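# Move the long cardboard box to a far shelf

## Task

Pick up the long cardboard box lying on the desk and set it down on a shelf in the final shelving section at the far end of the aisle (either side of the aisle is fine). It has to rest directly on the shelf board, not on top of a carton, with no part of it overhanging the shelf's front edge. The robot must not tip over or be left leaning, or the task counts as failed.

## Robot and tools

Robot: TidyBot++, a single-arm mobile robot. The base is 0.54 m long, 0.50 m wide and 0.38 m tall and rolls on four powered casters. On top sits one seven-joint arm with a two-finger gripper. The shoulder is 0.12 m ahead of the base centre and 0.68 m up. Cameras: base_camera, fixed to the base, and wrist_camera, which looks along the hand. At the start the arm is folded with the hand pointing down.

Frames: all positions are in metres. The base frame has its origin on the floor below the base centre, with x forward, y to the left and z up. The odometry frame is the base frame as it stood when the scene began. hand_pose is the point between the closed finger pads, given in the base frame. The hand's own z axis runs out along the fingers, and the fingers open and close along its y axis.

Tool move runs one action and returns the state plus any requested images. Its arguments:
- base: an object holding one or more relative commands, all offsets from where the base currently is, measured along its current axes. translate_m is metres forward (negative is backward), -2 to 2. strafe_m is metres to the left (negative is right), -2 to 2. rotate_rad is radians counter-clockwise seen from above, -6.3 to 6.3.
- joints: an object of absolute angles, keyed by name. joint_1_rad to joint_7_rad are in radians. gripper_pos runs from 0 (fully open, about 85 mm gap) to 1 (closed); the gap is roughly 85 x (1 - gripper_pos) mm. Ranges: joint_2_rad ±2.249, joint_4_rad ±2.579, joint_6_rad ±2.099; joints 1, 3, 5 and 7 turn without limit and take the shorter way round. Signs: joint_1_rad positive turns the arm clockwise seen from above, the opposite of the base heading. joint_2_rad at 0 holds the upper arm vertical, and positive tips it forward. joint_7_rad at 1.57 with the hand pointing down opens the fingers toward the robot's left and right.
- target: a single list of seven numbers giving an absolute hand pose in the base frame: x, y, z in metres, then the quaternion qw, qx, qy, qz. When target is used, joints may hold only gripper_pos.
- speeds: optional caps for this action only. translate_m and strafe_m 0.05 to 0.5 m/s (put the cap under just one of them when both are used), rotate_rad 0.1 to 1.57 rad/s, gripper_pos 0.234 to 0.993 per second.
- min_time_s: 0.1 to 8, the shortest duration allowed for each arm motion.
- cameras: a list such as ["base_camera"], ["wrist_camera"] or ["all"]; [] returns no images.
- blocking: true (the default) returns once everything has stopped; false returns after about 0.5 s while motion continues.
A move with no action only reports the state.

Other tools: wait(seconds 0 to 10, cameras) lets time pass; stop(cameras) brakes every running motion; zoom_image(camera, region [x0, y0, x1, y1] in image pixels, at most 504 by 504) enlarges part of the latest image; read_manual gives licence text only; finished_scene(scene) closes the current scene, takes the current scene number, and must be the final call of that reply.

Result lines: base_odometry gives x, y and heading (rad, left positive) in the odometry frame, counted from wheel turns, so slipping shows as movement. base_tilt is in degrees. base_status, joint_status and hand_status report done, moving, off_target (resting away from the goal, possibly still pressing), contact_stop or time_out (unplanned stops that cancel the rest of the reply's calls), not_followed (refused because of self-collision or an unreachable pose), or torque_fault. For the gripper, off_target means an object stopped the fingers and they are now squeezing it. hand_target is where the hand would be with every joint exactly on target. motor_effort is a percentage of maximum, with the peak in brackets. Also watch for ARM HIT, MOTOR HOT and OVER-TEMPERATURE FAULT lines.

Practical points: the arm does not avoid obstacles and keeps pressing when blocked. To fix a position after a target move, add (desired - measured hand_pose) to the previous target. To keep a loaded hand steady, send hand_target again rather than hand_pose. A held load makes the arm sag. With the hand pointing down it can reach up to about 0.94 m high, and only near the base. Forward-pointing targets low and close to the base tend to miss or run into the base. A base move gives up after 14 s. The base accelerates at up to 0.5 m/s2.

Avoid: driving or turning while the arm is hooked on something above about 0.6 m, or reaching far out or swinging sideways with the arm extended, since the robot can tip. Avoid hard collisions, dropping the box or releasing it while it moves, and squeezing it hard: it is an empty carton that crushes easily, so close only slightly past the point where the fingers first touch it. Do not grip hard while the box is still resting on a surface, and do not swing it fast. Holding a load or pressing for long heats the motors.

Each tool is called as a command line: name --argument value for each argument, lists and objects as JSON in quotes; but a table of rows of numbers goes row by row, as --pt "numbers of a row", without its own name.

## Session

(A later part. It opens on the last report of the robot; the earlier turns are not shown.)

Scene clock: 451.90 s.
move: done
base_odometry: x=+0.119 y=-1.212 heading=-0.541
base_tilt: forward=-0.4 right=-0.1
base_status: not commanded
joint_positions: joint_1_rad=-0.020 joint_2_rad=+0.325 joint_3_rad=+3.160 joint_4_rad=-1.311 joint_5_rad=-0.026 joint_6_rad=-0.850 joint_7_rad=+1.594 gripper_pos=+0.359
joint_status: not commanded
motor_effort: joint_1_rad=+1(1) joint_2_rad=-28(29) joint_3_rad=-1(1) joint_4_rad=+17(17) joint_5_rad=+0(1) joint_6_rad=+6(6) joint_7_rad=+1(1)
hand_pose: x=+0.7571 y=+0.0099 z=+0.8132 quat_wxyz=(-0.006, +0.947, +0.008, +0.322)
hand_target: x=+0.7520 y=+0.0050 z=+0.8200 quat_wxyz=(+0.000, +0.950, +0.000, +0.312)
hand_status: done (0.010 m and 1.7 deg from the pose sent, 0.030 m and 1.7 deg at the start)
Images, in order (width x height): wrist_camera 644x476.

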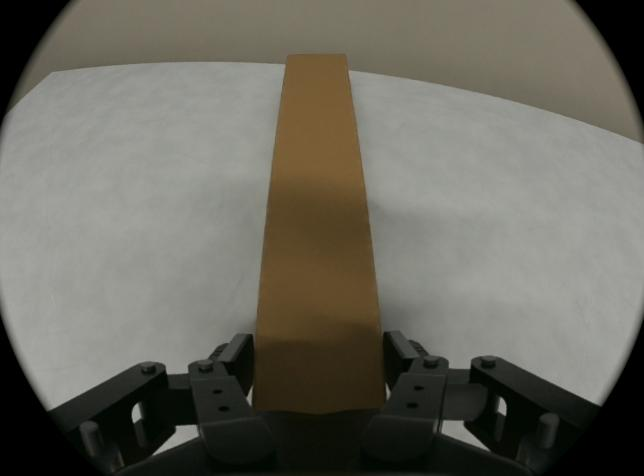

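move --joints '{"gripper_pos": 0.0}' --target '[0.745, 0.005, 0.80, 0, 0.9659, 0, 0.2588]' --min_time_s 2 --cameras '[]'

move --target '[0.748, 0.005, 0.765, 0, 0.9659, 0, 0.2588]' --min_time_s 2 --cameras '["wrist_camera"]'

move --target '[0.748, 0.005, 0.75, 0, 0.9659, 0, 0.2588]' --min_time_s 1.5 --cameras '["wrist_camera"]'

Scene clock: 497.03 s.
move: done
base_odometry: x=+0.119 y=-1.212 heading=-0.541
base_tilt: forward=-0.4 right=-0.1
base_status: not commanded
joint_positions: joint_1_rad=-0.020 joint_2_rad=+0.350 joint_3_rad=+3.160 joint_4_rad=-1.234 joint_5_rad=-0.026 joint_6_rad=-0.983 joint_7_rad=+1.594 gripper_pos=+0.000
joint_status: all done
motor_effort: joint_1_rad=+0(1) joint_2_rad=-29(30) joint_3_rad=+0(1) joint_4_rad=+17(17) joint_5_rad=+0(1) joint_6_rad=+5(6) joint_7_rad=+1(1)
hand_pose: x=+0.7467 y=+0.0107 z=+0.8116 quat_wxyz=(-0.006, +0.959, +0.010, +0.283)
hand_target: x=+0.7450 y=+0.0050 z=+0.8000 quat_wxyz=(+0.000, +0.966, +0.000, +0.259)
hand_status: done (0.013 m and 3.2 deg from the pose sent, 0.019 m and 7.7 deg at the start)

Scene clock: 499.33 s.
move: done
base_odometry: x=+0.119 y=-1.212 heading=-0.541
base_tilt: forward=-0.4 right=-0.1
base_status: not commanded
joint_positions: joint_1_rad=-0.020 joint_2_rad=+0.363 joint_3_rad=+3.160 joint_4_rad=-1.261 joint_5_rad=-0.026 joint_6_rad=-0.977 joint_7_rad=+1.594 gripper_pos=+0.000
joint_status: not commanded
motor_effort: joint_1_rad=+1(1) joint_2_rad=-29(30) joint_3_rad=-1(1) joint_4_rad=+17(17) joint_5_rad=+0(1) joint_6_rad=+4(6) joint_7_rad=+1(1)
hand_pose: x=+0.7427 y=+0.0106 z=+0.7916 quat_wxyz=(-0.006, +0.964, +0.009, +0.267)
hand_target: x=+0.7480 y=+0.0050 z=+0.7650 quat_wxyz=(+0.000, +0.966, +0.000, +0.259)
hand_status: done (0.028 m and 1.6 deg from the pose sent, 0.047 m and 3.2 deg at the start)
Images, in order (width x height): wrist_camera 644x476.

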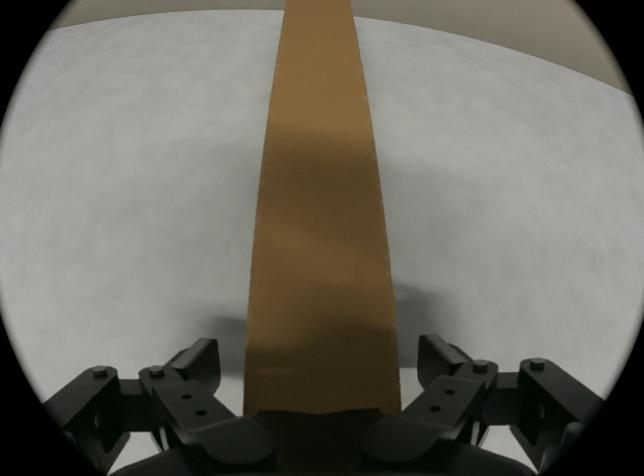

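Scene clock: 501.13 s.
move: done
base_odometry: x=+0.119 y=-1.212 heading=-0.541
base_tilt: forward=-0.3 right=-0.1
base_status: not commanded
joint_positions: joint_1_rad=-0.020 joint_2_rad=+0.364 joint_3_rad=+3.160 joint_4_rad=-1.292 joint_5_rad=-0.026 joint_6_rad=-0.930 joint_7_rad=+1.594 gripper_pos=+0.000
joint_status: not commanded
motor_effort: joint_1_rad=+1(1) joint_2_rad=-27(30) joint_3_rad=-1(1) joint_4_rad=+15(17) joint_5_rad=+0(0) joint_6_rad=+4(5) joint_7_rad=+1(1)
hand_pose: x=+0.7464 y=+0.0103 z=+0.7834 quat_wxyz=(-0.006, +0.962, +0.009, +0.274)
hand_target: x=+0.7480 y=+0.0050 z=+0.7500 quat_wxyz=(+0.000, +0.966, +0.000, +0.259)
hand_status: done (0.034 m and 2.2 deg from the pose sent, 0.042 m and 1.6 deg at the start)
Images, in order (width x height): wrist_camera 644x476.

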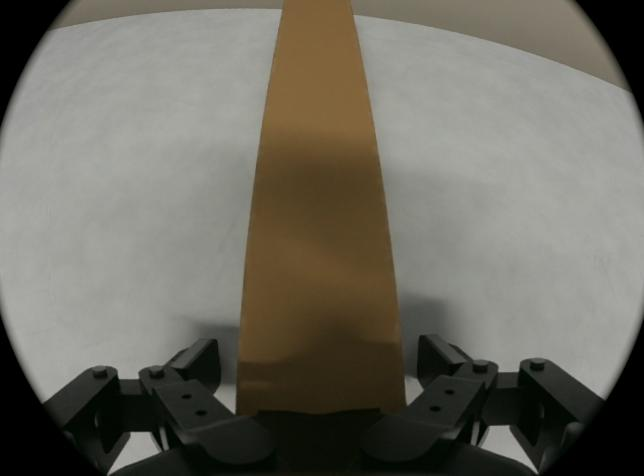

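move --target '[0.748, 0.003, 0.765, 0, 0.9659, 0, 0.2588]' --min_time_s 1.5 --cameras '[]'

move --joints '{"gripper_pos": 0.24}' --speeds '{"gripper_pos": 0.234}' --cameras '["wrist_camera"]'

move --joints '{"gripper_pos": 0.30}' --speeds '{"gripper_pos": 0.234}' --cameras '["wrist_camera"]'

zoom_image --camera "wrist_camera" --region '[180, 280, 460, 476]'

Scene clock: 510.17 s.
move: done
base_odometry: x=+0.119 y=-1.212 heading=-0.541
base_tilt: forward=-0.4 right=-0.1
base_status: not commanded
joint_positions: joint_1_rad=-0.020 joint_2_rad=+0.364 joint_3_rad=+3.160 joint_4_rad=-1.292 joint_5_rad=-0.026 joint_6_rad=-0.930 joint_7_rad=+1.594 gripper_pos=+0.000
joint_status: not commanded
motor_effort: joint_1_rad=+1(1) joint_2_rad=-27(27) joint_3_rad=-1(1) joint_4_rad=+15(16) joint_5_rad=+0(1) joint_6_rad=+4(5) joint_7_rad=+0(1)
hand_pose: x=+0.7464 y=+0.0103 z=+0.7834 quat_wxyz=(-0.006, +0.962, +0.009, +0.274)
hand_target: x=+0.7480 y=+0.0030 z=+0.7650 quat_wxyz=(+0.000, +0.966, +0.000, +0.259)
hand_status: done (0.020 m and 2.2 deg from the pose sent, 0.020 m and 2.2 deg at the start)

Scene clock: 511.77 s.
move: done
base_odometry: x=+0.119 y=-1.212 heading=-0.541
base_tilt: forward=-0.4 right=-0.1
base_status: not commanded
joint_positions: joint_1_rad=-0.020 joint_2_rad=+0.364 joint_3_rad=+3.161 joint_4_rad=-1.283 joint_5_rad=-0.026 joint_6_rad=-0.930 joint_7_rad=+1.594 gripper_pos=+0.237
joint_status: all done
motor_effort: joint_1_rad=+0(1) joint_2_rad=-20(27) joint_3_rad=-1(2) joint_4_rad=+10(15) joint_5_rad=-1(2) joint_6_rad=+1(4) joint_7_rad=+0(1)
hand_pose: x=+0.7491 y=+0.0097 z=+0.7878 quat_wxyz=(-0.006, +0.960, +0.008, +0.278)
hand_target: x=+0.7480 y=+0.0030 z=+0.7650 quat_wxyz=(+0.000, +0.966, +0.000, +0.259)
hand_status: not commanded
Images, in order (width x height): wrist_camera 644x476.

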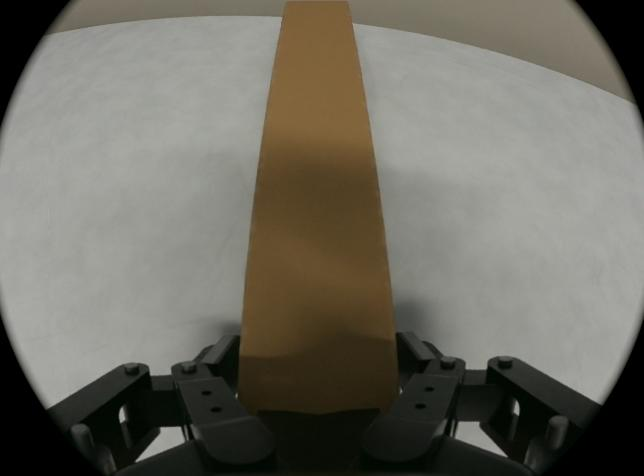

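Scene clock: 512.77 s.
move: done
base_odometry: x=+0.119 y=-1.212 heading=-0.541
base_tilt: forward=-0.4 right=-0.1
base_status: not commanded
joint_positions: joint_1_rad=-0.020 joint_2_rad=+0.364 joint_3_rad=+3.161 joint_4_rad=-1.281 joint_5_rad=-0.026 joint_6_rad=-0.930 joint_7_rad=+1.594 gripper_pos=+0.298
joint_status: all done
motor_effort: joint_1_rad=+0(1) joint_2_rad=-19(20) joint_3_rad=-1(1) joint_4_rad=+10(10) joint_5_rad=-1(1) joint_6_rad=+1(2) joint_7_rad=+0(1)
hand_pose: x=+0.7497 y=+0.0097 z=+0.7889 quat_wxyz=(-0.006, +0.960, +0.009, +0.280)
hand_target: x=+0.7480 y=+0.0030 z=+0.7650 quat_wxyz=(+0.000, +0.966, +0.000, +0.259)
hand_status: not commanded
Images, in order (width x height): wrist_camera 644x476.

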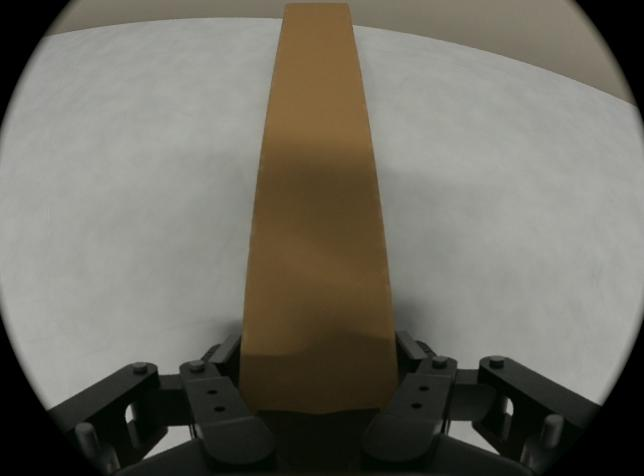

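Scaled by 1.800.

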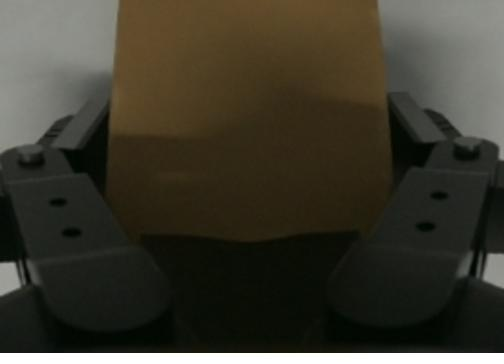

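move --joints '{"gripper_pos": 0.15}' --cameras '[]'

move --target '[0.748, 0.003, 0.80, 0, 0.9659, 0, 0.2588]' --min_time_s 1.5 --cameras '["wrist_camera"]'

Scene clock: 519.00 s.
move: done
base_odometry: x=+0.119 y=-1.212 heading=-0.541
base_tilt: forward=-0.4 right=-0.1
base_status: not commanded
joint_positions: joint_1_rad=-0.020 joint_2_rad=+0.368 joint_3_rad=+3.161 joint_4_rad=-1.281 joint_5_rad=-0.026 joint_6_rad=-0.930 joint_7_rad=+1.594 gripper_pos=+0.152
joint_status: all done
motor_effort: joint_1_rad=+0(2) joint_2_rad=-27(29) joint_3_rad=-1(1) joint_4_rad=+15(16) joint_5_rad=+0(1) joint_6_rad=+4(5) joint_7_rad=+1(1)
hand_pose: x=+0.7501 y=+0.0097 z=+0.7867 quat_wxyz=(-0.006, +0.961, +0.009, +0.278)
hand_target: x=+0.7480 y=+0.0030 z=+0.7650 quat_wxyz=(+0.000, +0.966, +0.000, +0.259)
hand_status: not commanded

Scene clock: 520.80 s.
move: done
base_odometry: x=+0.119 y=-1.212 heading=-0.541
base_tilt: forward=-0.4 right=-0.1
base_status: not commanded
joint_positions: joint_1_rad=-0.020 joint_2_rad=+0.368 joint_3_rad=+3.161 joint_4_rad=-1.222 joint_5_rad=-0.026 joint_6_rad=-0.988 joint_7_rad=+1.594 gripper_pos=+0.152
joint_status: not commanded
motor_effort: joint_1_rad=+0(1) joint_2_rad=-29(30) joint_3_rad=-1(1) joint_4_rad=+17(18) joint_5_rad=+0(1) joint_6_rad=+5(5) joint_7_rad=+0(1)
hand_pose: x=+0.7512 y=+0.0101 z=+0.8051 quat_wxyz=(-0.006, +0.960, +0.009, +0.278)
hand_target: x=+0.7480 y=+0.0030 z=+0.8000 quat_wxyz=(+0.000, +0.966, +0.000, +0.259)
hand_status: done (0.009 m and 2.6 deg from the pose sent, 0.015 m and 2.5 deg at the start)
Images, in order (width x height): wrist_camera 644x476.

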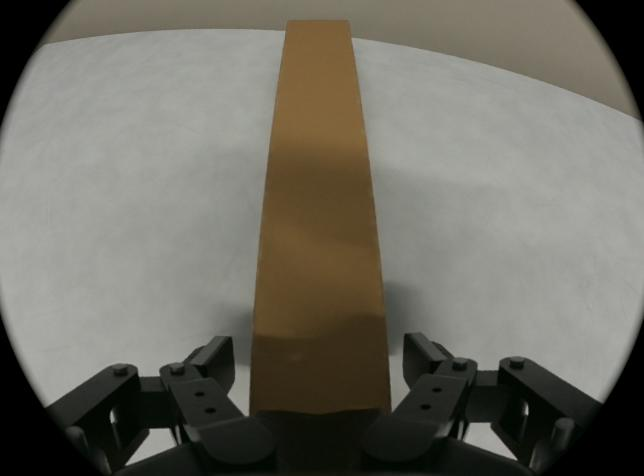

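move --target '[0.748, 0.003, 0.773, 0, 0.9659, 0, 0.2588]' --min_time_s 1.5 --cameras '[]'

move --joints '{"gripper_pos": 0.24}' --speeds '{"gripper_pos": 0.234}' --cameras '["wrist_camera"]'

zoom_image --camera "wrist_camera" --region '[180, 280, 460, 476]'

Scene clock: 525.70 s.
move: done
base_odometry: x=+0.119 y=-1.212 heading=-0.541
base_tilt: forward=-0.4 right=-0.1
base_status: not commanded
joint_positions: joint_1_rad=-0.020 joint_2_rad=+0.368 joint_3_rad=+3.161 joint_4_rad=-1.240 joint_5_rad=-0.026 joint_6_rad=-0.988 joint_7_rad=+1.594 gripper_pos=+0.152
joint_status: not commanded
motor_effort: joint_1_rad=+1(2) joint_2_rad=-29(30) joint_3_rad=-1(1) joint_4_rad=+17(17) joint_5_rad=+0(0) joint_6_rad=+5(5) joint_7_rad=+0(1)
hand_pose: x=+0.7463 y=+0.0100 z=+0.7965 quat_wxyz=(-0.006, +0.963, +0.009, +0.269)
hand_target: x=+0.7480 y=+0.0030 z=+0.7730 quat_wxyz=(+0.000, +0.966, +0.000, +0.259)
hand_status: done (0.025 m and 1.8 deg from the pose sent, 0.033 m and 2.6 deg at the start)

Scene clock: 526.67 s.
move: done
base_odometry: x=+0.119 y=-1.212 heading=-0.541
base_tilt: forward=-0.4 right=-0.1
base_status: not commanded
joint_positions: joint_1_rad=-0.020 joint_2_rad=+0.368 joint_3_rad=+3.161 joint_4_rad=-1.240 joint_5_rad=-0.026 joint_6_rad=-0.988 joint_7_rad=+1.594 gripper_pos=+0.239
joint_status: all done
motor_effort: joint_1_rad=+1(1) joint_2_rad=-30(30) joint_3_rad=-1(1) joint_4_rad=+17(17) joint_5_rad=+0(0) joint_6_rad=+4(6) joint_7_rad=+0(1)
hand_pose: x=+0.7463 y=+0.0100 z=+0.7965 quat_wxyz=(-0.006, +0.963, +0.009, +0.269)
hand_target: x=+0.7480 y=+0.0030 z=+0.7730 quat_wxyz=(+0.000, +0.966, +0.000, +0.259)
hand_status: not commanded
Images, in order (width x height): wrist_camera 644x476.

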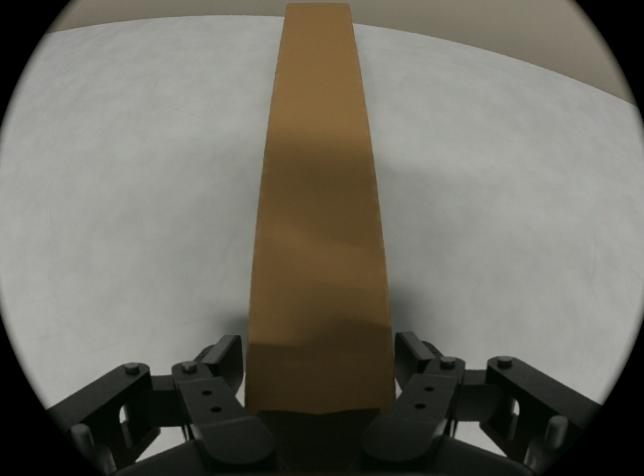

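Scaled by 1.800.

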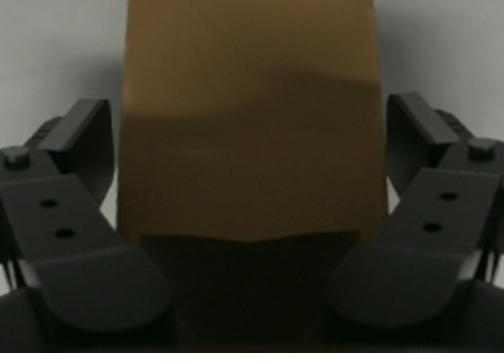

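move --joints '{"gripper_pos": 0.27}' --speeds '{"gripper_pos": 0.234}' --cameras '["wrist_camera"]'

zoom_image --camera "wrist_camera" --region '[180, 280, 460, 476]'

move --joints '{"gripper_pos": 0.30}' --speeds '{"gripper_pos": 0.234}' --cameras '["wrist_camera"]'

zoom_image --camera "wrist_camera" --region '[180, 280, 460, 476]'

Scene clock: 530.87 s.
move: done
base_odometry: x=+0.119 y=-1.212 heading=-0.541
base_tilt: forward=-0.3 right=-0.1
base_status: not commanded
joint_positions: joint_1_rad=-0.020 joint_2_rad=+0.368 joint_3_rad=+3.161 joint_4_rad=-1.240 joint_5_rad=-0.026 joint_6_rad=-0.988 joint_7_rad=+1.594 gripper_pos=+0.271
joint_status: all done
motor_effort: joint_1_rad=+0(1) joint_2_rad=-30(30) joint_3_rad=-1(1) joint_4_rad=+17(17) joint_5_rad=+0(0) joint_6_rad=+5(5) joint_7_rad=+0(1)
hand_pose: x=+0.7463 y=+0.0100 z=+0.7965 quat_wxyz=(-0.006, +0.963, +0.009, +0.269)
hand_target: x=+0.7480 y=+0.0030 z=+0.7730 quat_wxyz=(+0.000, +0.966, +0.000, +0.259)
hand_status: not commanded
Images, in order (width x height): wrist_camera 644x476.

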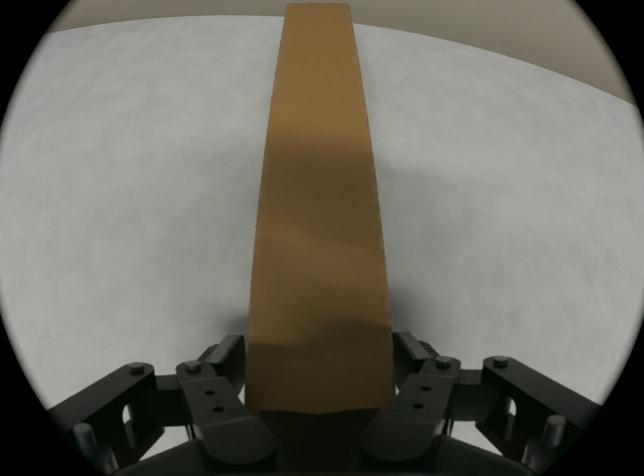

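Scaled by 1.800.

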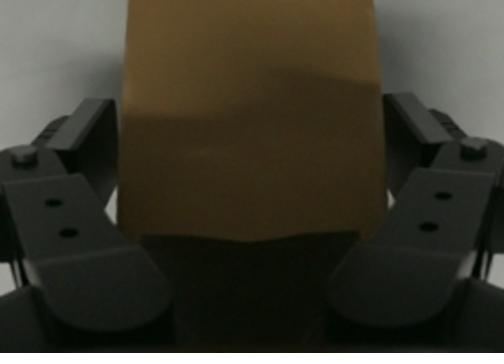

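Scene clock: 531.57 s.
move: done
base_odometry: x=+0.119 y=-1.212 heading=-0.541
base_tilt: forward=-0.4 right=-0.1
base_status: not commanded
joint_positions: joint_1_rad=-0.020 joint_2_rad=+0.368 joint_3_rad=+3.161 joint_4_rad=-1.240 joint_5_rad=-0.026 joint_6_rad=-0.988 joint_7_rad=+1.594 gripper_pos=+0.299
joint_status: all done
motor_effort: joint_1_rad=+1(1) joint_2_rad=-29(30) joint_3_rad=-1(1) joint_4_rad=+16(17) joint_5_rad=+0(0) joint_6_rad=+5(6) joint_7_rad=+1(1)
hand_pose: x=+0.7463 y=+0.0100 z=+0.7965 quat_wxyz=(-0.006, +0.963, +0.009, +0.269)
hand_target: x=+0.7480 y=+0.0030 z=+0.7730 quat_wxyz=(+0.000, +0.966, +0.000, +0.259)
hand_status: not commanded
Images, in order (width x height): wrist_camera 644x476.

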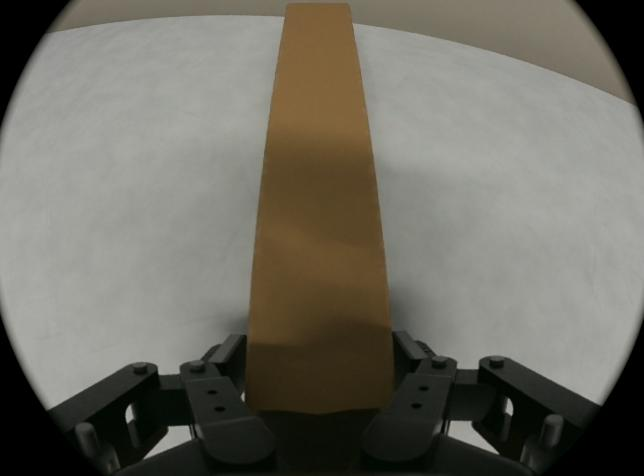

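Scaled by 1.800.

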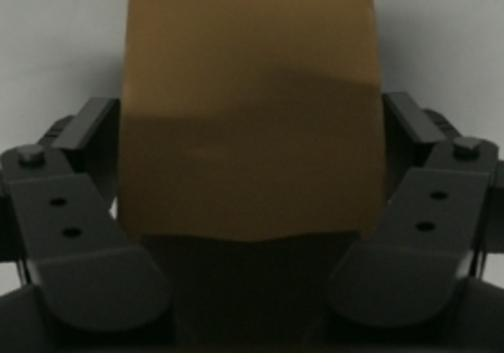

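move --joints '{"gripper_pos": 0.32}' --speeds '{"gripper_pos": 0.234}' --cameras '[]'

move --joints '{"gripper_pos": 0.34}' --speeds '{"gripper_pos": 0.234}' --cameras '["wrist_camera"]'

zoom_image --camera "wrist_camera" --region '[180, 280, 460, 476]'

Scene clock: 535.27 s.
move: done
base_odometry: x=+0.119 y=-1.212 heading=-0.541
base_tilt: forward=-0.4 right=-0.1
base_status: not commanded
joint_positions: joint_1_rad=-0.020 joint_2_rad=+0.368 joint_3_rad=+3.161 joint_4_rad=-1.240 joint_5_rad=-0.026 joint_6_rad=-0.988 joint_7_rad=+1.594 gripper_pos=+0.319
joint_status: all done
motor_effort: joint_1_rad=+0(1) joint_2_rad=-29(31) joint_3_rad=-1(1) joint_4_rad=+17(17) joint_5_rad=+0(0) joint_6_rad=+5(6) joint_7_rad=+1(1)
hand_pose: x=+0.7463 y=+0.0100 z=+0.7965 quat_wxyz=(-0.006, +0.963, +0.009, +0.269)
hand_target: x=+0.7480 y=+0.0030 z=+0.7730 quat_wxyz=(+0.000, +0.966, +0.000, +0.259)
hand_status: not commanded

Scene clock: 535.93 s.
move: done
base_odometry: x=+0.119 y=-1.212 heading=-0.541
base_tilt: forward=-0.4 right=-0.1
base_status: not commanded
joint_positions: joint_1_rad=-0.020 joint_2_rad=+0.368 joint_3_rad=+3.161 joint_4_rad=-1.240 joint_5_rad=-0.026 joint_6_rad=-0.988 joint_7_rad=+1.594 gripper_pos=+0.339
joint_status: all done
motor_effort: joint_1_rad=+1(1) joint_2_rad=-30(30) joint_3_rad=-1(1) joint_4_rad=+16(17) joint_5_rad=+0(0) joint_6_rad=+5(5) joint_7_rad=+1(1)
hand_pose: x=+0.7463 y=+0.0100 z=+0.7965 quat_wxyz=(-0.006, +0.963, +0.009, +0.269)
hand_target: x=+0.7480 y=+0.0030 z=+0.7730 quat_wxyz=(+0.000, +0.966, +0.000, +0.259)
hand_status: not commanded
Images, in order (width x height): wrist_camera 644x476.

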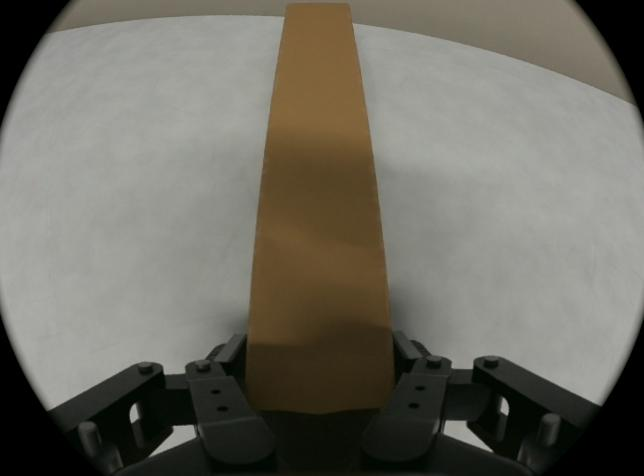

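Scaled by 1.800.

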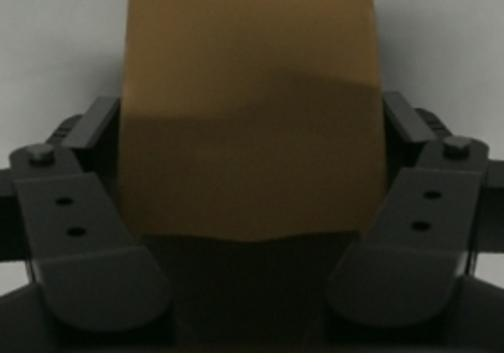

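move --target '[0.748, 0.005, 0.82, 0, 0.9659, 0, 0.2588]' --min_time_s 3 --cameras '["wrist_camera"]'

zoom_image --camera "wrist_camera" --region '[180, 280, 460, 476]'

Scene clock: 541.30 s.
move: done
base_odometry: x=+0.119 y=-1.212 heading=-0.541
base_tilt: forward=-0.3 right=-0.1
base_status: not commanded
joint_positions: joint_1_rad=-0.020 joint_2_rad=+0.368 joint_3_rad=+3.161 joint_4_rad=-1.157 joint_5_rad=-0.026 joint_6_rad=-1.052 joint_7_rad=+1.594 gripper_pos=+0.339
joint_status: not commanded
motor_effort: joint_1_rad=+1(1) joint_2_rad=-30(30) joint_3_rad=-1(1) joint_4_rad=+17(17) joint_5_rad=+0(0) joint_6_rad=+5(6) joint_7_rad=+0(2)
hand_pose: x=+0.7513 y=+0.0105 z=+0.8258 quat_wxyz=(-0.006, +0.960, +0.010, +0.279)
hand_target: x=+0.7480 y=+0.0050 z=+0.8200 quat_wxyz=(+0.000, +0.966, +0.000, +0.259)
hand_status: done (0.009 m and 2.7 deg from the pose sent, 0.024 m and 1.8 deg at the start)
Images, in order (width x height): wrist_camera 644x476.

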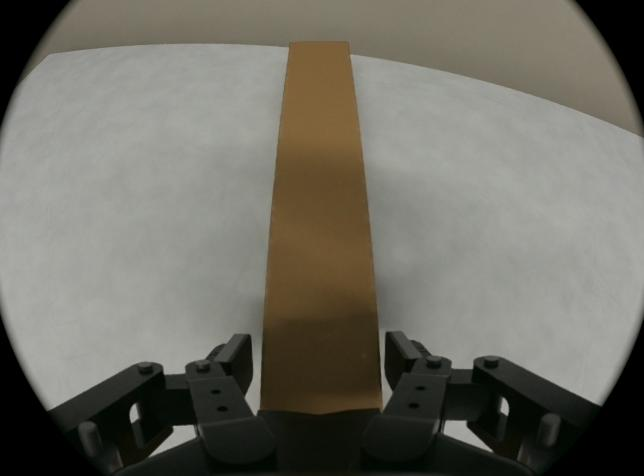

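Scaled by 1.800.

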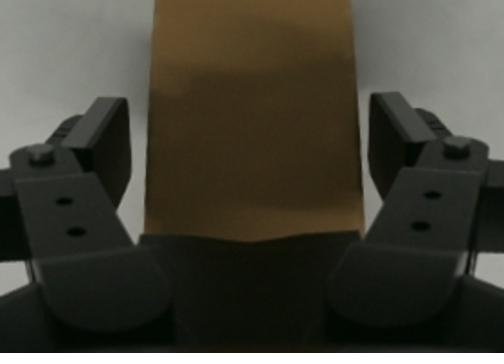

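move --joints '{"gripper_pos": 0.0}' --target '[0.745, 0.003, 0.85, 0, 0.9397, 0, 0.342]' --min_time_s 2 --cameras '[]'

move --target '[0.748, 0.003, 0.80, 0, 0.9397, 0, 0.342]' --min_time_s 2 --cameras '["wrist_camera"]'

zoom_image --camera "wrist_camera" --region '[180, 280, 460, 476]'

Scene clock: 562.13 s.
move: done
base_odometry: x=+0.119 y=-1.212 heading=-0.541
base_tilt: forward=-0.3 right=-0.1
base_status: not commanded
joint_positions: joint_1_rad=-0.020 joint_2_rad=+0.326 joint_3_rad=+3.161 joint_4_rad=-1.268 joint_5_rad=-0.026 joint_6_rad=-0.923 joint_7_rad=+1.594 gripper_pos=+0.000
joint_status: all done
motor_effort: joint_1_rad=+1(1) joint_2_rad=-28(30) joint_3_rad=-1(1) joint_4_rad=+17(17) joint_5_rad=+0(0) joint_6_rad=+6(6) joint_7_rad=+1(1)
hand_pose: x=+0.7503 y=+0.0096 z=+0.8205 quat_wxyz=(-0.006, +0.952, +0.009, +0.307)
hand_target: x=+0.7450 y=+0.0030 z=+0.8500 quat_wxyz=(+0.000, +0.940, +0.000, +0.342)
hand_status: done (0.031 m and 4.4 deg from the pose sent, 0.026 m and 7.8 deg at the start)

Scene clock: 564.43 s.
move: done
base_odometry: x=+0.119 y=-1.212 heading=-0.541
base_tilt: forward=-0.4 right=-0.1
base_status: not commanded
joint_positions: joint_1_rad=-0.020 joint_2_rad=+0.324 joint_3_rad=+3.161 joint_4_rad=-1.398 joint_5_rad=-0.026 joint_6_rad=-0.764 joint_7_rad=+1.594 gripper_pos=+0.000
joint_status: not commanded
motor_effort: joint_1_rad=+1(1) joint_2_rad=-26(29) joint_3_rad=+0(1) joint_4_rad=+16(18) joint_5_rad=+0(0) joint_6_rad=+5(6) joint_7_rad=+1(1)
hand_pose: x=+0.7537 y=+0.0086 z=+0.7864 quat_wxyz=(-0.005, +0.947, +0.007, +0.322)
hand_target: x=+0.7480 y=+0.0030 z=+0.8000 quat_wxyz=(+0.000, +0.940, +0.000, +0.342)
hand_status: done (0.016 m and 2.6 deg from the pose sent, 0.022 m and 4.4 deg at the start)
Images, in order (width x height): wrist_camera 644x476.

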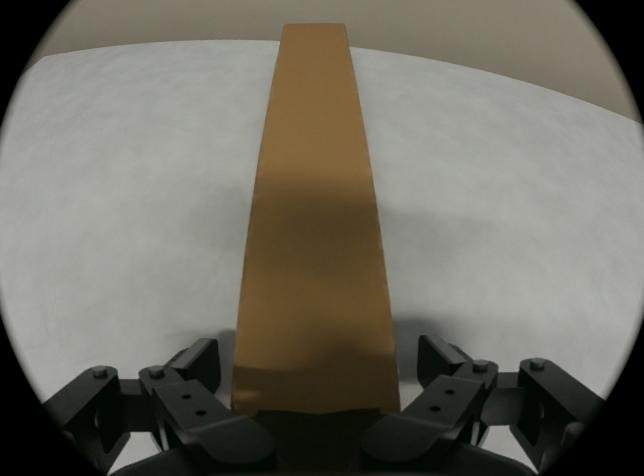

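Scaled by 1.800.

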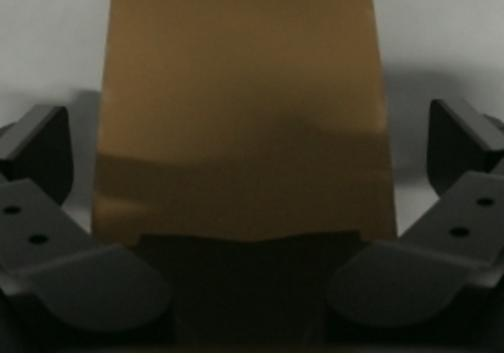

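move --joints '{"joint_2_rad": 0.27, "joint_4_rad": -1.375, "joint_6_rad": -0.745}' --min_time_s 1.5 --cameras '["wrist_camera"]'

Scene clock: 571.20 s.
move: done
base_odometry: x=+0.119 y=-1.212 heading=-0.541
base_tilt: forward=-0.3 right=-0.1
base_status: not commanded
joint_positions: joint_1_rad=-0.020 joint_2_rad=+0.324 joint_3_rad=+3.161 joint_4_rad=-1.398 joint_5_rad=-0.026 joint_6_rad=-0.764 joint_7_rad=+1.594 gripper_pos=+0.000
joint_status: all done
motor_effort: joint_1_rad=+1(1) joint_2_rad=-27(28) joint_3_rad=-1(1) joint_4_rad=+17(18) joint_5_rad=+0(1) joint_6_rad=+5(7) joint_7_rad=+0(1)
hand_pose: x=+0.7537 y=+0.0086 z=+0.7867 quat_wxyz=(-0.005, +0.947, +0.007, +0.322)
hand_target: x=+0.7575 y=+0.0032 z=+0.8365 quat_wxyz=(+0.000, +0.930, +0.000, +0.367)
hand_status: not commanded
Images, in order (width x height): wrist_camera 644x476.

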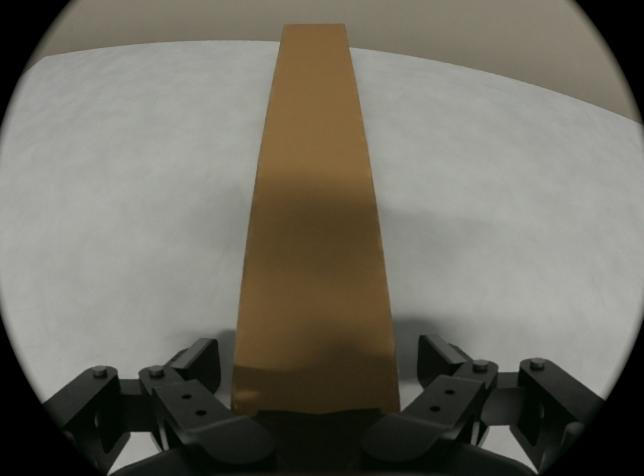

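move --target '[0.74, 0.0, 0.92, 0, 0.9397, 0, 0.342]' --min_time_s 2 --cameras '[]'

move --target '[0.752, 0.003, 0.79, 0, 0.9397, 0, 0.342]' --min_time_s 2 --cameras '["wrist_camera"]'

zoom_image --camera "wrist_camera" --region '[180, 280, 460, 476]'

Scene clock: 576.20 s.
move: done
base_odometry: x=+0.119 y=-1.212 heading=-0.541
base_tilt: forward=-0.3 right=-0.1
base_status: not commanded
joint_positions: joint_1_rad=-0.020 joint_2_rad=+0.324 joint_3_rad=+3.162 joint_4_rad=-1.094 joint_5_rad=-0.026 joint_6_rad=-1.049 joint_7_rad=+1.594 gripper_pos=+0.000
joint_status: not commanded
motor_effort: joint_1_rad=+0(1) joint_2_rad=-29(29) joint_3_rad=-1(1) joint_4_rad=+16(18) joint_5_rad=+0(0) joint_6_rad=+6(7) joint_7_rad=+2(2)
hand_pose: x=+0.7582 y=+0.0106 z=+0.8855 quat_wxyz=(-0.006, +0.943, +0.010, +0.331)
hand_target: x=+0.7400 y=+0.0000 z=+0.9200 quat_wxyz=(+0.000, +0.940, +0.000, +0.342)
hand_status: done (0.040 m and 1.9 deg from the pose sent, 0.134 m and 2.6 deg at the start)

Scene clock: 578.73 s.
move: done
base_odometry: x=+0.119 y=-1.212 heading=-0.541
base_tilt: forward=-0.3 right=-0.1
base_status: not commanded
joint_positions: joint_1_rad=-0.020 joint_2_rad=+0.321 joint_3_rad=+3.162 joint_4_rad=-1.412 joint_5_rad=-0.026 joint_6_rad=-0.735 joint_7_rad=+1.594 gripper_pos=+0.000
joint_status: not commanded
motor_effort: joint_1_rad=+0(1) joint_2_rad=-26(29) joint_3_rad=-1(1) joint_4_rad=+15(18) joint_5_rad=+0(0) joint_6_rad=+5(6) joint_7_rad=+1(1)
hand_pose: x=+0.7564 y=+0.0084 z=+0.7871 quat_wxyz=(-0.005, +0.944, +0.007, +0.331)
hand_target: x=+0.7520 y=+0.0030 z=+0.7900 quat_wxyz=(+0.000, +0.940, +0.000, +0.342)
hand_status: done (0.007 m and 1.7 deg from the pose sent, 0.096 m and 1.9 deg at the start)
Images, in order (width x height): wrist_camera 644x476.

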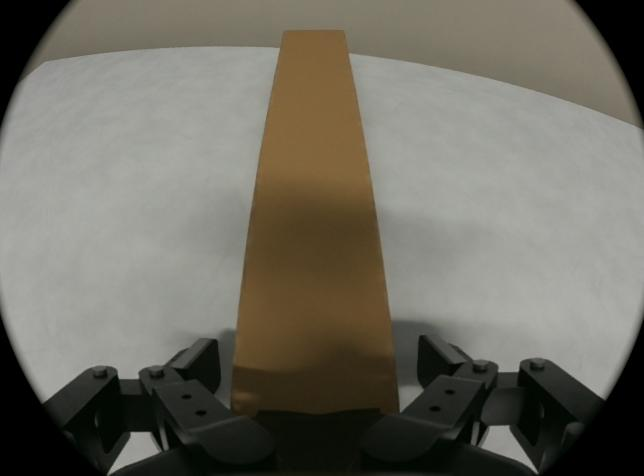

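Scaled by 1.800.

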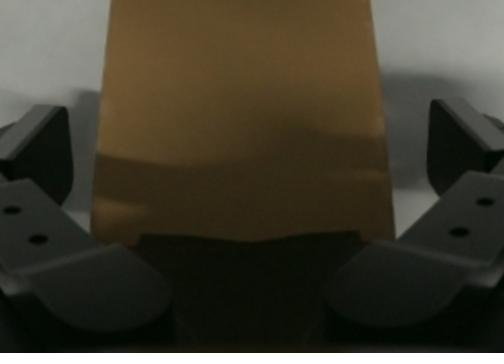

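move --joints '{"joint_4_rad": -1.31, "joint_6_rad": -0.76}' --min_time_s 1.5 --cameras '["wrist_camera"]'

Scene clock: 586.60 s.
move: done
base_odometry: x=+0.119 y=-1.212 heading=-0.541
base_tilt: forward=-0.3 right=-0.1
base_status: not commanded
joint_positions: joint_1_rad=-0.020 joint_2_rad=+0.321 joint_3_rad=+3.162 joint_4_rad=-1.341 joint_5_rad=-0.026 joint_6_rad=-0.735 joint_7_rad=+1.594 gripper_pos=+0.000
joint_status: all done
motor_effort: joint_1_rad=+1(1) joint_2_rad=-28(29) joint_3_rad=-1(1) joint_4_rad=+17(18) joint_5_rad=+0(1) joint_6_rad=+6(7) joint_7_rad=+1(1)
hand_pose: x=+0.7761 y=+0.0086 z=+0.8239 quat_wxyz=(-0.005, +0.931, +0.007, +0.364)
hand_target: x=+0.7743 y=+0.0035 z=+0.8500 quat_wxyz=(+0.000, +0.926, +0.001, +0.378)
hand_status: not commanded
Images, in order (width x height): wrist_camera 644x476.

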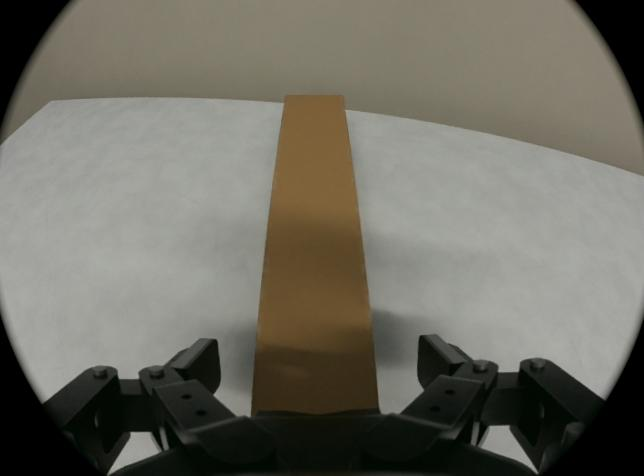

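move --joints '{"joint_6_rad": -0.83}' --min_time_s 1.5 --cameras '["wrist_camera"]'

zoom_image --camera "wrist_camera" --region '[180, 280, 460, 476]'

Scene clock: 591.10 s.
move: done
base_odometry: x=+0.119 y=-1.212 heading=-0.541
base_tilt: forward=-0.3 right=-0.1
base_status: not commanded
joint_positions: joint_1_rad=-0.020 joint_2_rad=+0.321 joint_3_rad=+3.162 joint_4_rad=-1.341 joint_5_rad=-0.026 joint_6_rad=-0.774 joint_7_rad=+1.594 gripper_pos=+0.000
joint_status: all done
motor_effort: joint_1_rad=+0(1) joint_2_rad=-28(29) joint_3_rad=-1(1) joint_4_rad=+17(18) joint_5_rad=+0(0) joint_6_rad=+6(7) joint_7_rad=+1(1)
hand_pose: x=+0.7669 y=+0.0088 z=+0.8157 quat_wxyz=(-0.005, +0.938, +0.007, +0.346)
hand_target: x=+0.7582 y=+0.0036 z=+0.8354 quat_wxyz=(+0.000, +0.939, +0.001, +0.345)
hand_status: not commanded
Images, in order (width x height): wrist_camera 644x476.

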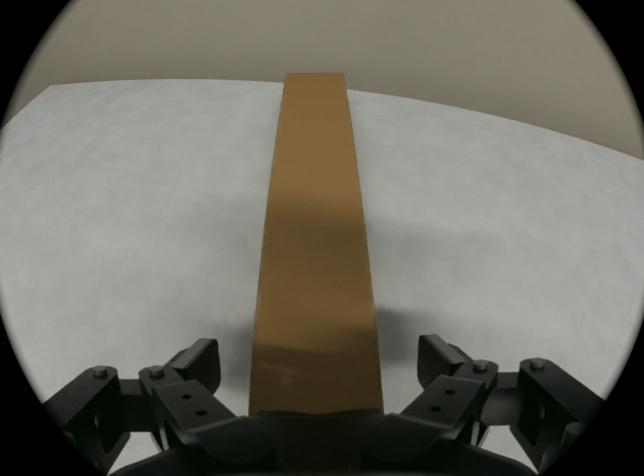

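Scaled by 1.800.

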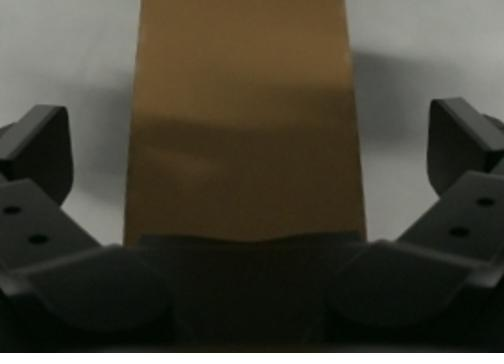

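move --joints '{"gripper_pos": 0.38}' --speeds '{"gripper_pos": 0.3}' --cameras '["wrist_camera"]'

zoom_image --camera "wrist_camera" --region '[180, 280, 460, 476]'

Scene clock: 597.90 s.
move: done
base_odometry: x=+0.119 y=-1.212 heading=-0.541
base_tilt: forward=-0.3 right=-0.1
base_status: not commanded
joint_positions: joint_1_rad=-0.020 joint_2_rad=+0.321 joint_3_rad=+3.162 joint_4_rad=-1.341 joint_5_rad=-0.026 joint_6_rad=-0.775 joint_7_rad=+1.594 gripper_pos=+0.379
joint_status: all done
motor_effort: joint_1_rad=+0(1) joint_2_rad=-29(29) joint_3_rad=-1(1) joint_4_rad=+17(18) joint_5_rad=+0(0) joint_6_rad=+6(7) joint_7_rad=+0(1)
hand_pose: x=+0.7668 y=+0.0088 z=+0.8157 quat_wxyz=(-0.005, +0.938, +0.007, +0.346)
hand_target: x=+0.7582 y=+0.0036 z=+0.8354 quat_wxyz=(+0.000, +0.939, +0.001, +0.345)
hand_status: not commanded
Images, in order (width x height): wrist_camera 644x476.

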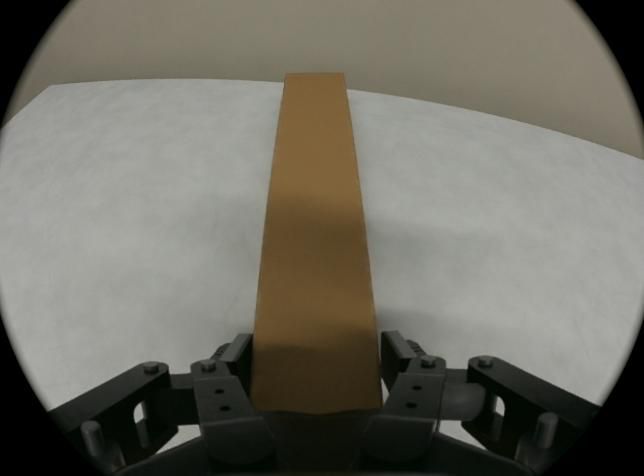

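Scaled by 1.800.

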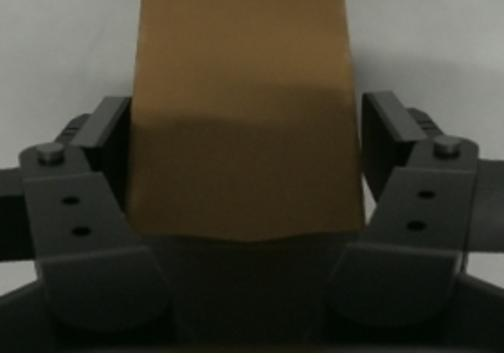

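move --joints '{"gripper_pos": 0.41}' --speeds '{"gripper_pos": 0.234}' --cameras '["wrist_camera"]'

zoom_image --camera "wrist_camera" --region '[180, 280, 460, 476]'

move --joints '{"gripper_pos": 0.43}' --speeds '{"gripper_pos": 0.234}' --cameras '["wrist_camera"]'

zoom_image --camera "wrist_camera" --region '[180, 280, 460, 476]'

Scene clock: 601.90 s.
move: done
base_odometry: x=+0.119 y=-1.212 heading=-0.541
base_tilt: forward=-0.3 right=-0.1
base_status: not commanded
joint_positions: joint_1_rad=-0.020 joint_2_rad=+0.321 joint_3_rad=+3.162 joint_4_rad=-1.341 joint_5_rad=-0.026 joint_6_rad=-0.775 joint_7_rad=+1.594 gripper_pos=+0.411
joint_status: all done
motor_effort: joint_1_rad=+1(1) joint_2_rad=-29(29) joint_3_rad=+0(1) joint_4_rad=+17(18) joint_5_rad=+0(0) joint_6_rad=+6(7) joint_7_rad=+1(1)
hand_pose: x=+0.7668 y=+0.0088 z=+0.8157 quat_wxyz=(-0.005, +0.938, +0.007, +0.346)
hand_target: x=+0.7582 y=+0.0036 z=+0.8354 quat_wxyz=(+0.000, +0.939, +0.001, +0.345)
hand_status: not commanded
Images, in order (width x height): wrist_camera 644x476.

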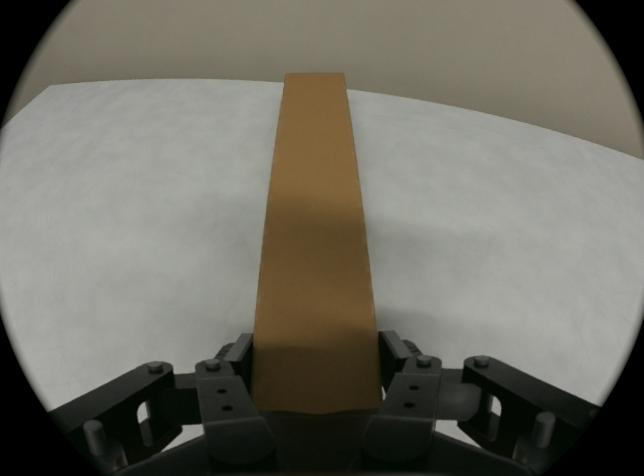

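Scaled by 1.800.

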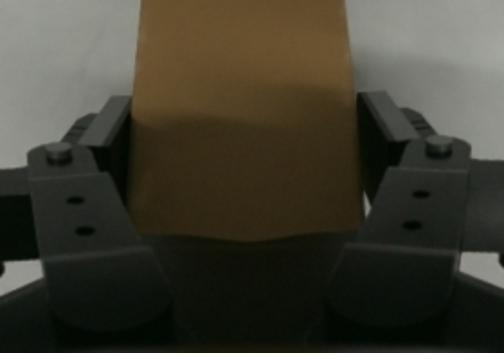

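Scene clock: 602.57 s.
move: done
base_odometry: x=+0.119 y=-1.212 heading=-0.541
base_tilt: forward=-0.4 right=-0.1
base_status: not commanded
joint_positions: joint_1_rad=-0.020 joint_2_rad=+0.321 joint_3_rad=+3.162 joint_4_rad=-1.341 joint_5_rad=-0.026 joint_6_rad=-0.775 joint_7_rad=+1.594 gripper_pos=+0.431
joint_status: all done
motor_effort: joint_1_rad=+1(1) joint_2_rad=-28(29) joint_3_rad=+0(1) joint_4_rad=+17(18) joint_5_rad=+0(0) joint_6_rad=+6(6) joint_7_rad=+1(1)
hand_pose: x=+0.7668 y=+0.0088 z=+0.8157 quat_wxyz=(-0.005, +0.938, +0.007, +0.346)
hand_target: x=+0.7582 y=+0.0036 z=+0.8354 quat_wxyz=(+0.000, +0.939, +0.001, +0.345)
hand_status: not commanded
Images, in order (width x height): wrist_camera 644x476.

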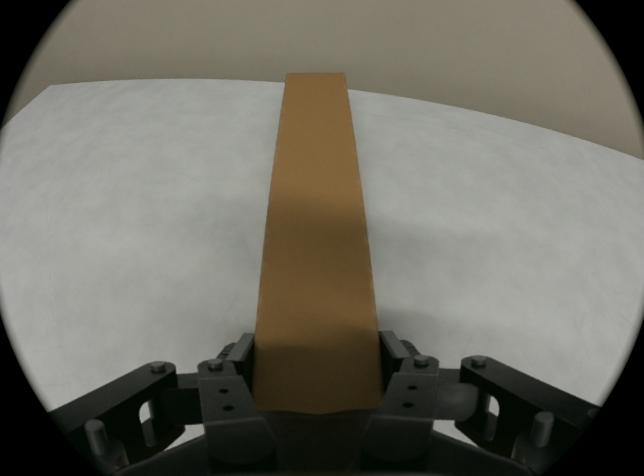

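Scaled by 1.800.

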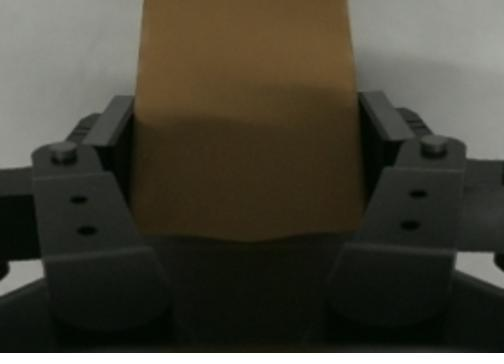

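move --joints '{"joint_4_rad": -1.25}' --min_time_s 2 --cameras '["wrist_camera"]'

zoom_image --camera "wrist_camera" --region '[180, 280, 460, 476]'

Scene clock: 609.20 s.
move: done
base_odometry: x=+0.119 y=-1.212 heading=-0.541
base_tilt: forward=-0.4 right=-0.1
base_status: not commanded
joint_positions: joint_1_rad=-0.020 joint_2_rad=+0.321 joint_3_rad=+3.162 joint_4_rad=-1.283 joint_5_rad=-0.026 joint_6_rad=-0.775 joint_7_rad=+1.594 gripper_pos=+0.431
joint_status: all done
motor_effort: joint_1_rad=+0(1) joint_2_rad=-29(29) joint_3_rad=-1(1) joint_4_rad=+17(18) joint_5_rad=+0(1) joint_6_rad=+5(7) joint_7_rad=+1(1)
hand_pose: x=+0.7810 y=+0.0090 z=+0.8455 quat_wxyz=(-0.005, +0.928, +0.007, +0.372)
hand_target: x=+0.7722 y=+0.0038 z=+0.8667 quat_wxyz=(+0.000, +0.928, +0.001, +0.373)
hand_status: not commanded
Images, in order (width x height): wrist_camera 644x476.

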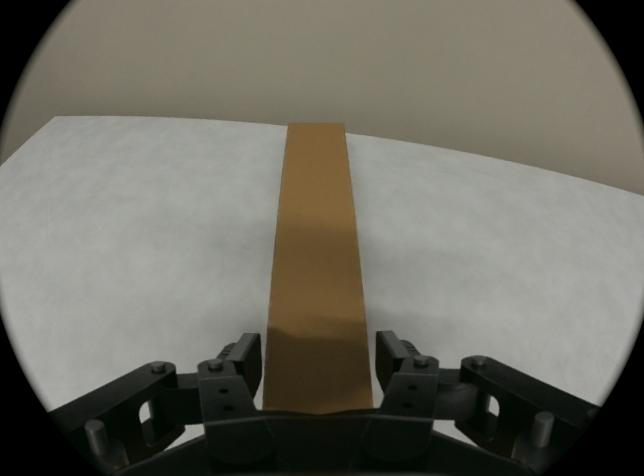

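Scaled by 1.800.

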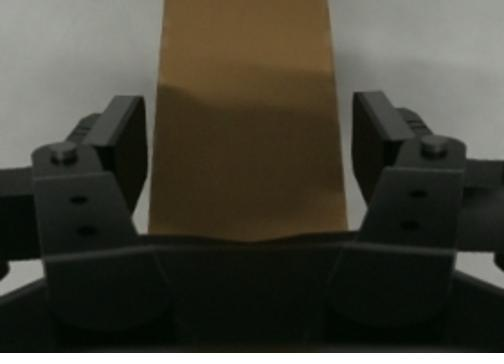

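move --joints '{"joint_4_rad": -1.15, "gripper_pos": 0.0}' --min_time_s 2 --cameras '["wrist_camera"]'

zoom_image --camera "wrist_camera" --region '[180, 100, 460, 420]'

move --base '{"strafe_m": 0.05}' --speeds '{"strafe_m": 0.1}' --cameras '["wrist_camera"]'

zoom_image --camera "wrist_camera" --region '[180, 100, 460, 420]'

Scene clock: 638.23 s.
move: done
base_odometry: x=+0.119 y=-1.212 heading=-0.541
base_tilt: forward=-0.3 right=-0.1
base_status: not commanded
joint_positions: joint_1_rad=-0.020 joint_2_rad=+0.321 joint_3_rad=+3.162 joint_4_rad=-1.183 joint_5_rad=-0.026 joint_6_rad=-0.776 joint_7_rad=+1.594 gripper_pos=+0.000
joint_status: all done
motor_effort: joint_1_rad=+1(1) joint_2_rad=-29(30) joint_3_rad=-1(1) joint_4_rad=+17(19) joint_5_rad=+0(0) joint_6_rad=+7(8) joint_7_rad=+1(1)
hand_pose: x=+0.8019 y=+0.0094 z=+0.8998 quat_wxyz=(-0.005, +0.908, +0.008, +0.418)
hand_target: x=+0.7913 y=+0.0042 z=+0.9207 quat_wxyz=(+0.000, +0.908, +0.001, +0.419)
hand_status: not commanded
Images, in order (width x height): wrist_camera 644x476.

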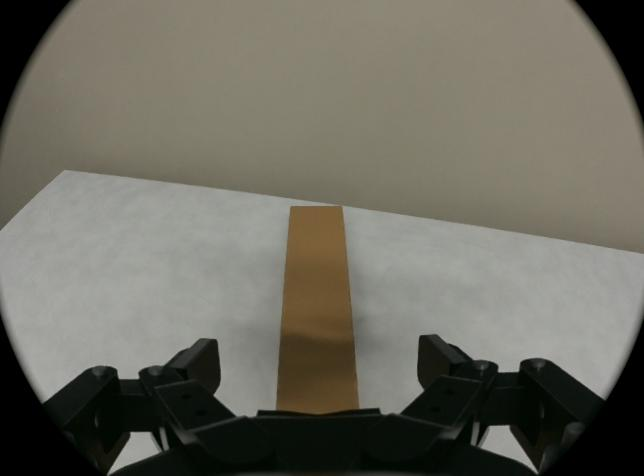

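Scaled by 1.575.

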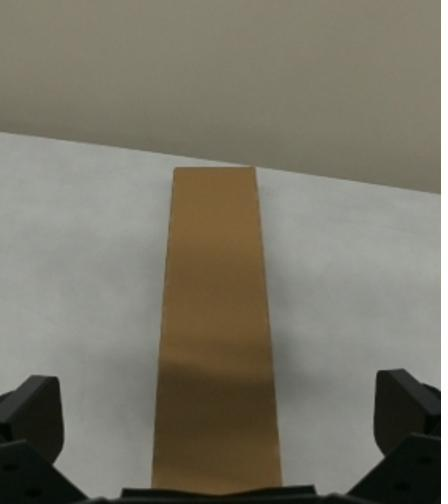

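Scene clock: 639.27 s.
move: done
base_odometry: x=+0.145 y=-1.169 heading=-0.541
base_tilt: forward=-0.4 right=-0.1
base_status: done
joint_positions: joint_1_rad=-0.022 joint_2_rad=+0.321 joint_3_rad=+3.163 joint_4_rad=-1.182 joint_5_rad=-0.026 joint_6_rad=-0.776 joint_7_rad=+1.594 gripper_pos=+0.000
joint_status: not commanded
motor_effort: joint_1_rad=+1(4) joint_2_rad=-29(30) joint_3_rad=-1(2) joint_4_rad=+18(19) joint_5_rad=+0(1) joint_6_rad=+7(7) joint_7_rad=+1(1)
hand_pose: x=+0.8020 y=+0.0097 z=+0.9000 quat_wxyz=(-0.005, +0.908, +0.008, +0.418)
hand_target: x=+0.7913 y=+0.0042 z=+0.9207 quat_wxyz=(+0.000, +0.908, +0.001, +0.419)
hand_status: not commanded
Images, in order (width x height): wrist_camera 644x476.

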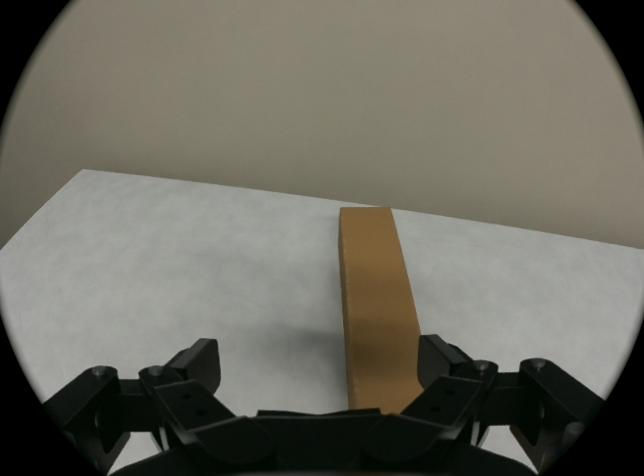

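Scaled by 1.575.

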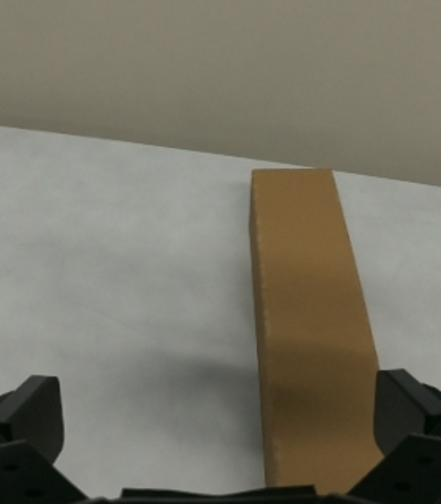

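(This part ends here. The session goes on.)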